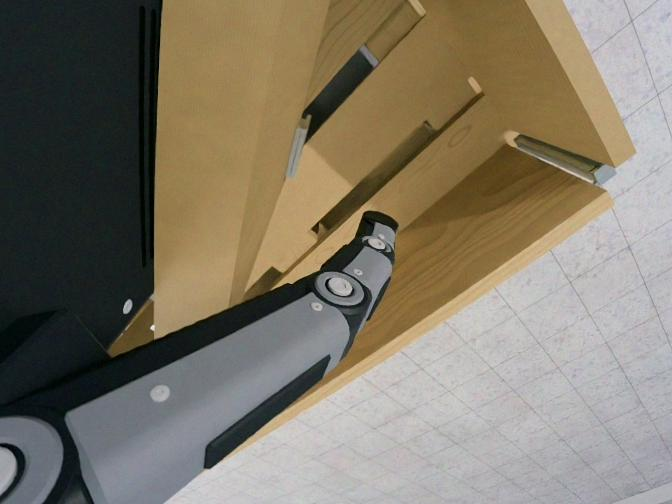

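>>> move(arm4={"joints": {"joint2_rad": 2.481, "joint4_rad": -1.20, "joint6_rad": 1.27}, "min_time_s": 1.2})

>>> move(arm4={"joints": {"hand_thumb_bend": -0.95, "hand_speed": 0.0}}, cameras=["arm4_cam_wrist"])

Scene clock: 2980.83 s.
Joint torques (N m): arm1=[2.32 -21.13 7.51 -0.53 0.14 0.1] | arm2=[1.32 -23.06 5.85 0.34 -0.14 -0.12] | arm3=[0.79 -16.62 6.71 -0.32 -0.36 -0.18] | arm4=[-0.21 -21.25 8.75 0.13 -0.11 -0.33]
Heat: arm1: hottest joint3_rad 49 °C; arm2: hottest joint2_rad 57 °C; arm3: hottest joint2_rad 45 °C; arm4: hottest joint2_rad 47 °C.
move: arm4 done
Joint velocities: within noise
arm1, arm2, arm3: as last shown
arm1.middle_load_n: 0.0
arm2.index_load_n: 0.0
arm4.joint_positions: joint1_rad=+0.530 joint2_rad=+2.452 joint3_rad=+2.063 joint4_rad=-1.196 joint5_rad=-0.004 joint6_rad=+1.288 hand_little=+1.000 hand_ring=+1.000 hand_middle=+1.000 hand_index=+1.000 hand_thumb_turn=-1.000 hand_thumb_bend=+0.300 hand_force_limit=+1.000 hand_speed=+0.300
arm4.joint_status: all done
arm4.hand_stopped_by: target,target,target,target,target,target
arm4.little_load_n: 0.0
arm4.ring_load_n: 0.0
arm4.middle_load_n: 0.0
arm4.index_load_n: 0.0
arm4.thumb_bend_load_n: 0.0
arm4.thumb_turn_load_n: 0.0
arm4.hand: x=-0.2138 y=+0.0585 z=+0.7831 quat_wxyz=(+0.007, +0.254, -0.967, +0.001) (m; scene frame)
arm4.hand_target: x=-0.2203 y=+0.0522 z=+0.7637 quat_wxyz=(+0.022, +0.259, -0.966, -0.001) (m; scene frame)
arm4.hand_status: not commanded
pictures: none

Scene clock: 2982.07 s.
Joint torques (N m): arm1=[2.2 -21.07 7.53 -0.53 0.14 0.1] | arm2=[1.55 -23.06 5.85 0.31 -0.13 -0.13] | arm3=[1.2 -16.32 6.86 -0.2 -0.37 -0.17] | arm4=[-0.21 -21.25 8.75 0.14 -0.57 -0.42]
Heat: arm1: hottest joint3_rad 49 °C; arm2: hottest joint2_rad 57 °C; arm3: hottest joint2_rad 45 °C; arm4: hottest joint2_rad 47 °C.
move: arm4 off_target
Joint velocities: within noise
arm1, arm2, arm3: as last shown
arm1.thumb_bend_load_n: 15.5
arm4.joint_positions: joint1_rad=+0.530 joint2_rad=+2.452 joint3_rad=+2.063 joint4_rad=-1.196 joint5_rad=+0.010 joint6_rad=+1.296 hand_little=+1.000 hand_ring=+1.000 hand_middle=+1.000 hand_index=+1.000 hand_thumb_turn=-1.000 hand_thumb_bend=-0.382 hand_force_limit=+1.000 hand_speed=+0.000
arm4.joint_status: hand_thumb_bend off_target (ended at -0.382, target -0.950); the others done
arm4.hand_stopped_by: target,target,target,target,force,target
arm4.little_load_n: 0.0
arm4.ring_load_n: 0.0
arm4.middle_load_n: 0.0
arm4.index_load_n: 0.0
arm4.thumb_bend_load_n: 21.5
arm4.thumb_turn_load_n: 3.5
arm4.hand: x=-0.2127 y=+0.0559 z=+0.7822 quat_wxyz=(+0.007, +0.250, -0.968, +0.008) (m; scene frame)
arm4.hand_target: x=-0.2203 y=+0.0521 z=+0.7637 quat_wxyz=(+0.022, +0.259, -0.966, -0.001) (m; scene frame)
arm4.hand_status: not commanded
pictures: arm4_cam_wrist
camera_calibration:
arm4_cam_wrist: T_world_to_cam=[[-0.706553, 0.707609, -0.00851455, -0.187678], [0.610831, 0.615906, 0.497539, -0.295962], [0.357307, 0.346337, -0.8674, 0.855652], [0, 0, 0, 1]] pos_world=[-0.257553, 0.018744, 0.887847]

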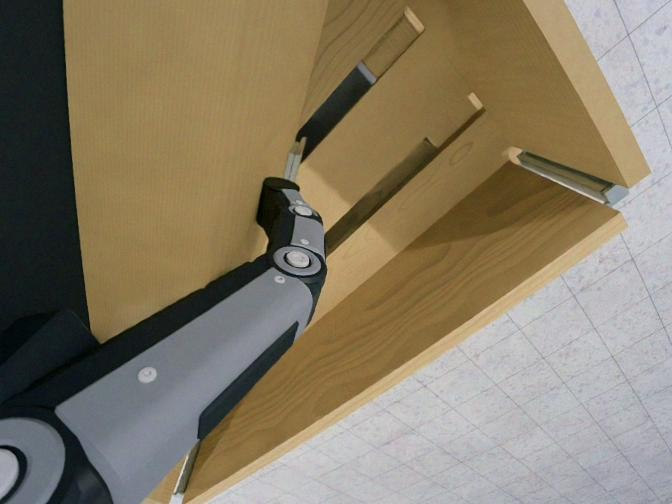

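>>> move(arm1={"joints": {"joint2_rad": 2.310, "joint4_rad": -1.165, "hand_thumb_bend": 0.3, "hand_speed": 0.3}, "min_time_s": 1.2}, cameras=["arm1_cam_wrist"])

Scene clock: 2987.33 s.
Joint torques (N m): arm1=[2.2 -21.13 7.61 -0.36 0.11 0.08] | arm2=[1.49 -23.24 5.98 0.36 -0.1 -0.12] | arm3=[0.85 -16.85 6.83 -0.2 -0.43 -0.17] | arm4=[-0.15 -21.25 8.72 0.14 -0.46 -0.41]
Heat: arm1: hottest joint3_rad 49 °C; arm2: hottest joint2_rad 58 °C; arm3: hottest joint2_rad 45 °C; arm4: hottest joint2_rad 47 °C.
move: arm1 done
Joint velocities: within noise
arm1.joint_positions: joint1_rad=+0.079 joint2_rad=+2.329 joint3_rad=+1.924 joint4_rad=-1.160 joint5_rad=+0.004 joint6_rad=-0.052 hand_little=+1.000 hand_ring=+1.000 hand_middle=+1.000 hand_index=+1.000 hand_thumb_turn=-1.000 hand_thumb_bend=+0.300 hand_force_limit=+1.000 hand_speed=+0.300
arm1.joint_status: all done
arm1.hand_stopped_by: target,target,target,target,target,target
arm1.little_load_n: 0.0
arm1.ring_load_n: -0.5
arm1.middle_load_n: 0.0
arm1.index_load_n: 0.0
arm1.thumb_bend_load_n: 0.0
arm1.thumb_turn_load_n: 0.0
arm1.hand: x=-0.4605 y=-0.2457 z=+0.7905 quat_wxyz=(-0.004, +1.000, +0.015, -0.001) (m; scene frame)
arm1.hand_target: x=-0.4699 y=-0.2403 z=+0.8045 quat_wxyz=(-0.015, +1.000, +0.018, +0.000) (m; scene frame)
arm1.hand_status: not commanded
arm2, arm3, arm4: as last shown
arm2.joint_positions: joint1_rad=+0.199 joint2_rad=+2.519 joint3_rad=+2.208 joint4_rad=-1.250 joint5_rad=+0.001 joint6_rad=+0.305 hand_little=+1.000 hand_ring=+1.000 hand_middle=+1.000 hand_index=+1.000 hand_thumb_turn=-1.000 hand_thumb_bend=-0.376 hand_force_limit=+1.000 hand_speed=+0.000
arm2.thumb_bend_load_n: 17.5
arm2.hand: x=-0.0336 y=-0.2380 z=+0.7979 quat_wxyz=(-0.005, +1.000, +0.009, +0.000) (m; scene frame)
arm2.hand_target: x=-0.0359 y=-0.2448 z=+0.8058 quat_wxyz=(+0.000, +1.000, +0.016, +0.000) (m; scene frame)
arm3.joint_positions: joint1_rad=-0.391 joint2_rad=+2.091 joint3_rad=+1.279 joint4_rad=-0.776 joint5_rad=+0.005 joint6_rad=+0.838 hand_little=+1.000 hand_ring=+1.000 hand_middle=+1.000 hand_index=+1.000 hand_thumb_turn=-1.000 hand_thumb_bend=-0.375 hand_force_limit=+1.000 hand_speed=+0.000
arm3.thumb_bend_load_n: 19.5
arm3.thumb_turn_load_n: 4.5
arm3.hand: x=+0.4820 y=-0.0372 z=+0.7824 quat_wxyz=(-0.002, -0.964, -0.265, -0.012) (m; scene frame)
arm3.hand_target: x=+0.4740 y=-0.0330 z=+0.7949 quat_wxyz=(+0.000, -0.964, -0.266, +0.000) (m; scene frame)
arm4.joint_positions: joint1_rad=+0.530 joint2_rad=+2.452 joint3_rad=+2.063 joint4_rad=-1.197 joint5_rad=+0.006 joint6_rad=+1.295 hand_little=+1.000 hand_ring=+1.000 hand_middle=+1.000 hand_index=+1.000 hand_thumb_turn=-1.000 hand_thumb_bend=-0.382 hand_force_limit=+1.000 hand_speed=+0.000
arm4.thumb_bend_load_n: 22.5
arm4.thumb_turn_load_n: 3.0
arm4.hand: x=-0.2132 y=+0.0565 z=+0.7824 quat_wxyz=(+0.007, +0.251, -0.968, +0.006) (m; scene frame)
arm4.hand_target: x=-0.2203 y=+0.0521 z=+0.7637 quat_wxyz=(+0.023, +0.259, -0.966, -0.001) (m; scene frame)
pictures: arm1_cam_wrist
camera_calibration:
arm1_cam_wrist: T_world_to_cam=[[0.309474, -0.949626, -0.0493583, -0.0501086], [-0.79119, -0.28594, 0.540608, -0.868929], [-0.527489, -0.128252, -0.839825, 0.509167], [0, 0, 0, 1]] pos_world=[-0.4034, -0.230744, 0.894888]

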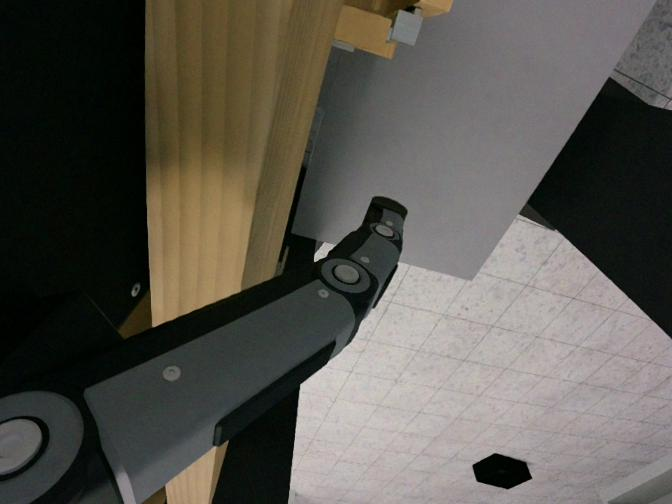

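>>> move(arm1={"joints": {"hand_thumb_bend": -0.95, "hand_speed": 0.0}}, cameras=["arm1_cam_wrist"])

Scene clock: 2991.73 s.
Joint torques (N m): arm1=[2.26 -21.36 7.82 -0.02 0.11 0.11] | arm2=[1.67 -23.12 6.01 0.36 -0.11 -0.13] | arm3=[0.73 -16.56 6.76 -0.16 -0.47 -0.15] | arm4=[-0.21 -21.25 8.73 0.14 -0.45 -0.4]
Heat: arm1: hottest joint3_rad 49 °C; arm2: hottest joint2_rad 58 °C; arm3: hottest joint2_rad 45 °C; arm4: hottest joint2_rad 47 °C.
move: arm1 off_target
Joint velocities: within noise
arm1.joint_positions: joint1_rad=+0.079 joint2_rad=+2.329 joint3_rad=+1.921 joint4_rad=-1.171 joint5_rad=+0.004 joint6_rad=-0.055 hand_little=+1.000 hand_ring=+1.000 hand_middle=+1.000 hand_index=+1.000 hand_thumb_turn=-1.000 hand_thumb_bend=-0.383 hand_force_limit=+1.000 hand_speed=+0.000
arm1.joint_status: hand_thumb_bend off_target (ended at -0.383, target -0.950); the others done
arm1.hand_stopped_by: target,target,target,target,force,target
arm1.little_load_n: 0.0
arm1.ring_load_n: 0.0
arm1.middle_load_n: 0.0
arm1.index_load_n: 0.0
arm1.thumb_bend_load_n: 18.0
arm1.thumb_turn_load_n: 2.0
arm1.hand: x=-0.4604 y=-0.2498 z=+0.7902 quat_wxyz=(+0.002, +1.000, +0.016, -0.001) (m; scene frame)
arm1.hand_target: x=-0.4699 y=-0.2404 z=+0.8044 quat_wxyz=(-0.015, +1.000, +0.018, +0.000) (m; scene frame)
arm1.hand_status: not commanded
arm2, arm3, arm4: as last shown
arm2.thumb_bend_load_n: 17.0
arm2.hand_target: x=-0.0359 y=-0.2448 z=+0.8059 quat_wxyz=(+0.000, +1.000, +0.016, +0.000) (m; scene frame)
arm3.joint_positions: joint1_rad=-0.391 joint2_rad=+2.091 joint3_rad=+1.279 joint4_rad=-0.776 joint5_rad=+0.006 joint6_rad=+0.838 hand_little=+1.000 hand_ring=+1.000 hand_middle=+1.000 hand_index=+1.000 hand_thumb_turn=-1.000 hand_thumb_bend=-0.375 hand_force_limit=+1.000 hand_speed=+0.000
arm3.hand: x=+0.4820 y=-0.0374 z=+0.7824 quat_wxyz=(-0.002, -0.964, -0.265, -0.012) (m; scene frame)
arm3.hand_target: x=+0.4741 y=-0.0330 z=+0.7949 quat_wxyz=(+0.000, -0.964, -0.266, +0.000) (m; scene frame)
arm4.joint_positions: joint1_rad=+0.530 joint2_rad=+2.452 joint3_rad=+2.063 joint4_rad=-1.197 joint5_rad=+0.006 joint6_rad=+1.294 hand_little=+1.000 hand_ring=+1.000 hand_middle=+1.000 hand_index=+1.000 hand_thumb_turn=-1.000 hand_thumb_bend=-0.382 hand_force_limit=+1.000 hand_speed=+0.000
arm4.hand: x=-0.2132 y=+0.0566 z=+0.7825 quat_wxyz=(+0.007, +0.251, -0.968, +0.006) (m; scene frame)
arm4.hand_target: x=-0.2203 y=+0.0522 z=+0.7637 quat_wxyz=(+0.023, +0.259, -0.966, -0.001) (m; scene frame)
pictures: arm1_cam_wrist
camera_calibration:
arm1_cam_wrist: T_world_to_cam=[[0.31241, -0.949232, -0.0368558, -0.0625045], [-0.790151, -0.281199, 0.544599, -0.871405], [-0.527315, -0.141017, -0.837886, 0.503893], [0, 0, 0, 1]] pos_world=[-0.403304, -0.233312, 0.894467]

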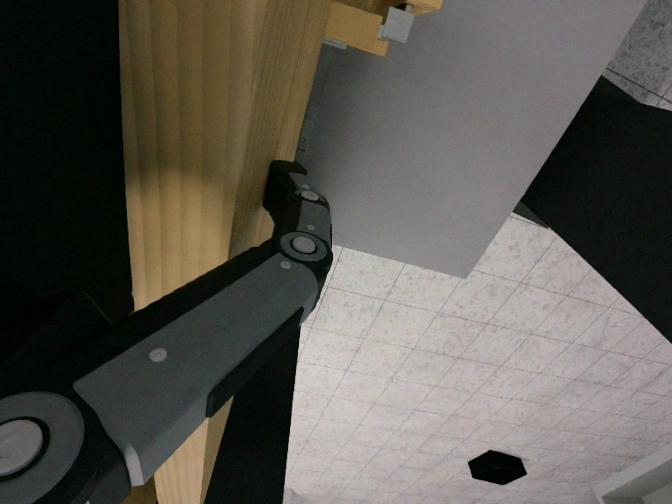

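>>> move(arm1={"target": [-0.468, -0.2440, 0.800, -0.0593, 0.99809, 0.01742, -0.00103], "speed": 0.05}, arm2={"target": [-0.036, -0.2440, 0.806, -0.0593, 0.99812, 0.01568, -0.00093], "speed": 0.05}, arm3={"target": [0.476, -0.0340, 0.794, -0.0726, 0.9618, 0.2630, -0.0200], "speed": 0.05}, arm4={"target": [-0.219, 0.0530, 0.770, 0.01788, -0.2588, 0.9636, -0.0674], "speed": 0.05})

Scene clock: 2999.53 s.
Joint torques (N m): arm1=[1.96 -20.89 6.82 0.75 -0.24 0.05] | arm2=[2.26 -23 5.55 1.57 0.42 -0.13] | arm3=[1.67 -17.49 4.79 0.98 1.45 -0.01] | arm4=[1.67 -23.24 6.52 1.01 1.76 -0.07]
Heat: arm1: hottest joint3_rad 48 °C; arm2: hottest joint2_rad 58 °C; arm3: hottest joint2_rad 45 °C; arm4: hottest joint3_rad 47 °C.
move: arm1 off_target; arm2 off_target; arm3 off_target; arm4 off_target
Joint velocities: within noise
arm1.joint_positions: joint1_rad=+0.079 joint2_rad=+2.260 joint3_rad=+1.795 joint4_rad=-1.038 joint5_rad=+0.007 joint6_rad=-0.054 hand_little=+1.000 hand_ring=+1.000 hand_middle=+1.000 hand_index=+1.000 hand_thumb_turn=-1.000 hand_thumb_bend=-0.382 hand_force_limit=+1.000 hand_speed=+0.000
arm1.joint_status: not commanded
arm1.hand_stopped_by: target,target,target,target,force,target
arm1.little_load_n: 0.0
arm1.ring_load_n: 0.0
arm1.middle_load_n: 0.0
arm1.index_load_n: 0.0
arm1.thumb_bend_load_n: 24.5
arm1.thumb_turn_load_n: 2.5
arm1.hand: x=-0.4600 y=-0.2545 z=+0.7877 quat_wxyz=(-0.036, +0.999, +0.015, +0.002) (m; scene frame)
arm1.hand_target: x=-0.4681 y=-0.2443 z=+0.8003 quat_wxyz=(-0.059, +0.998, +0.018, -0.001) (m; scene frame)
arm1.hand_status: off_target (0.018 m and 2.7 deg from the pose sent, 0.014 m and 7.1 deg at the start)
arm2.joint_positions: joint1_rad=+0.202 joint2_rad=+2.426 joint3_rad=+2.029 joint4_rad=-1.084 joint5_rad=+0.023 joint6_rad=+0.313 hand_little=+1.000 hand_ring=+1.000 hand_middle=+1.000 hand_index=+1.000 hand_thumb_turn=-1.000 hand_thumb_bend=-0.375 hand_force_limit=+1.000 hand_speed=+0.000
arm2.joint_status: not commanded
arm2.hand_stopped_by: target,target,target,target,force,target
arm2.little_load_n: -0.5
arm2.ring_load_n: 0.0
arm2.middle_load_n: 0.0
arm2.index_load_n: 0.0
arm2.thumb_bend_load_n: 26.5
arm2.thumb_turn_load_n: 3.0
arm2.hand: x=-0.0295 y=-0.2429 z=+0.7947 quat_wxyz=(-0.047, +0.999, +0.006, -0.002) (m; scene frame)
arm2.hand_target: x=-0.0360 y=-0.2439 z=+0.8060 quat_wxyz=(-0.059, +0.998, +0.016, -0.001) (m; scene frame)
arm2.hand_status: off_target (0.013 m and 1.9 deg from the pose sent, 0.010 m and 6.3 deg at the start)
arm3.joint_positions: joint1_rad=-0.358 joint2_rad=+2.047 joint3_rad=+1.202 joint4_rad=-0.667 joint5_rad=+0.077 joint6_rad=+0.864 hand_little=+1.000 hand_ring=+1.000 hand_middle=+1.000 hand_index=+1.000 hand_thumb_turn=-1.000 hand_thumb_bend=-0.372 hand_force_limit=+1.000 hand_speed=+0.000
arm3.joint_status: not commanded
arm3.hand_stopped_by: target,target,target,target,force,target
arm3.little_load_n: 0.0
arm3.ring_load_n: 0.0
arm3.middle_load_n: 0.0
arm3.index_load_n: 0.0
arm3.thumb_bend_load_n: 36.5
arm3.thumb_turn_load_n: 4.0
arm3.hand: x=+0.4833 y=-0.0408 z=+0.7796 quat_wxyz=(+0.047, -0.963, -0.267, +0.008) (m; scene frame)
arm3.hand_target: x=+0.4760 y=-0.0340 z=+0.7940 quat_wxyz=(+0.072, -0.962, -0.263, +0.020) (m; scene frame)
arm3.hand_status: off_target (0.017 m and 3.3 deg from the pose sent, 0.014 m and 9.3 deg at the start)
arm4.joint_positions: joint1_rad=+0.543 joint2_rad=+2.404 joint3_rad=+1.977 joint4_rad=-1.095 joint5_rad=+0.079 joint6_rad=+1.296 hand_little=+1.000 hand_ring=+1.000 hand_middle=+1.000 hand_index=+1.000 hand_thumb_turn=-1.000 hand_thumb_bend=-0.342 hand_force_limit=+1.000 hand_speed=+0.000
arm4.joint_status: not commanded
arm4.hand_stopped_by: target,target,target,target,force,target
arm4.little_load_n: 0.0
arm4.ring_load_n: 0.0
arm4.middle_load_n: 0.0
arm4.index_load_n: 0.0
arm4.thumb_bend_load_n: 46.0
arm4.thumb_turn_load_n: 5.0
arm4.hand: x=-0.2106 y=+0.0520 z=+0.7820 quat_wxyz=(-0.024, +0.255, -0.966, +0.043) (m; scene frame)
arm4.hand_target: x=-0.2189 y=+0.0528 z=+0.7704 quat_wxyz=(-0.018, +0.259, -0.963, +0.067) (m; scene frame)
arm4.hand_status: off_target (0.015 m and 2.9 deg from the pose sent, 0.014 m and 7.7 deg at the start)
pictures: none

>>> move(arm1={"target": [-0.468, -0.2460, 0.800, -0.0915, 0.99565, 0.01738, -0.0016], "speed": 0.05}, arm2={"target": [-0.036, -0.2440, 0.806, -0.0900, 0.99580, 0.01564, -0.00142], "speed": 0.05}, arm3={"target": [0.476, -0.0340, 0.794, -0.0815, 0.9608, 0.2642, -0.0225], "speed": 0.05})

Scene clock: 3010.17 s.
Joint torques (N m): arm1=[1.79 -20.78 6.34 0.81 -0.36 0.04] | arm2=[1.96 -22.71 5.26 1.99 0.65 -0.12] | arm3=[1.67 -17.44 4.59 1.03 1.5 0] | arm4=[1.55 -22.59 6.83 1.03 1.7 -0.06]
Heat: arm1: hottest joint3_rad 48 °C; arm2: hottest joint2_rad 57 °C; arm3: hottest joint2_rad 46 °C; arm4: hottest joint3_rad 47 °C.
move: arm1 off_target; arm2 off_target; arm3 off_target
Joint velocities: within noise
arm1.joint_positions: joint1_rad=+0.078 joint2_rad=+2.213 joint3_rad=+1.713 joint4_rad=-0.934 joint5_rad=+0.007 joint6_rad=-0.054 hand_little=+1.000 hand_ring=+1.000 hand_middle=+1.000 hand_index=+1.000 hand_thumb_turn=-1.000 hand_thumb_bend=-0.373 hand_force_limit=+1.000 hand_speed=+0.000
arm1.joint_status: not commanded
arm1.hand_stopped_by: target,target,target,target,force,target
arm1.little_load_n: 0.0
arm1.ring_load_n: 0.0
arm1.middle_load_n: 0.0
arm1.index_load_n: 0.0
arm1.thumb_bend_load_n: 38.5
arm1.thumb_turn_load_n: 4.0
arm1.hand: x=-0.4597 y=-0.2541 z=+0.7865 quat_wxyz=(-0.070, +0.997, +0.015, +0.004) (m; scene frame)
arm1.hand_target: x=-0.4679 y=-0.2461 z=+0.8001 quat_wxyz=(-0.091, +0.996, +0.017, -0.002) (m; scene frame)
arm1.hand_status: off_target (0.018 m and 2.6 deg from the pose sent, 0.017 m and 6.4 deg at the start)
arm2.joint_positions: joint1_rad=+0.207 joint2_rad=+2.383 joint3_rad=+1.945 joint4_rad=-0.990 joint5_rad=+0.036 joint6_rad=+0.315 hand_little=+1.000 hand_ring=+1.000 hand_middle=+1.000 hand_index=+1.000 hand_thumb_turn=-1.000 hand_thumb_bend=-0.372 hand_force_limit=+1.000 hand_speed=+0.000
arm2.joint_status: not commanded
arm2.hand_stopped_by: target,target,target,target,force,target
arm2.little_load_n: 0.0
arm2.ring_load_n: 0.0
arm2.middle_load_n: 0.0
arm2.index_load_n: 0.0
arm2.thumb_bend_load_n: 40.5
arm2.thumb_turn_load_n: 4.5
arm2.hand: x=-0.0303 y=-0.2441 z=+0.7931 quat_wxyz=(-0.073, +0.997, +0.007, -0.005) (m; scene frame)
arm2.hand_target: x=-0.0360 y=-0.2441 z=+0.8059 quat_wxyz=(-0.089, +0.996, +0.016, -0.001) (m; scene frame)
arm2.hand_status: off_target (0.014 m and 2.2 deg from the pose sent, 0.013 m and 5.1 deg at the start)
arm3.joint_positions: joint1_rad=-0.350 joint2_rad=+2.041 joint3_rad=+1.193 joint4_rad=-0.653 joint5_rad=+0.091 joint6_rad=+0.867 hand_little=+1.000 hand_ring=+1.000 hand_middle=+1.000 hand_index=+1.000 hand_thumb_turn=-1.000 hand_thumb_bend=-0.371 hand_force_limit=+1.000 hand_speed=+0.000
arm3.joint_status: not commanded
arm3.hand_stopped_by: target,target,target,target,force,target
arm3.little_load_n: 0.0
arm3.ring_load_n: 0.0
arm3.middle_load_n: 0.0
arm3.index_load_n: 0.0
arm3.thumb_bend_load_n: 38.0
arm3.thumb_turn_load_n: 4.0
arm3.hand: x=+0.4831 y=-0.0419 z=+0.7793 quat_wxyz=(+0.055, -0.962, -0.269, +0.010) (m; scene frame)
arm3.hand_target: x=+0.4761 y=-0.0341 z=+0.7938 quat_wxyz=(+0.081, -0.961, -0.264, +0.022) (m; scene frame)
arm3.hand_status: off_target (0.018 m and 3.4 deg from the pose sent, 0.018 m and 4.4 deg at the start)
arm4: as last shown
arm4.joint_positions: joint1_rad=+0.543 joint2_rad=+2.398 joint3_rad=+1.973 joint4_rad=-1.095 joint5_rad=+0.081 joint6_rad=+1.295 hand_little=+1.000 hand_ring=+1.000 hand_middle=+1.000 hand_index=+1.000 hand_thumb_turn=-1.000 hand_thumb_bend=-0.326 hand_force_limit=+1.000 hand_speed=+0.000
arm4.thumb_turn_load_n: 6.0
arm4.hand: x=-0.2109 y=+0.0515 z=+0.7846 quat_wxyz=(-0.025, +0.256, -0.965, +0.044) (m; scene frame)
arm4.hand_target: x=-0.2190 y=+0.0528 z=+0.7703 quat_wxyz=(-0.018, +0.259, -0.963, +0.067) (m; scene frame)
pictures: none


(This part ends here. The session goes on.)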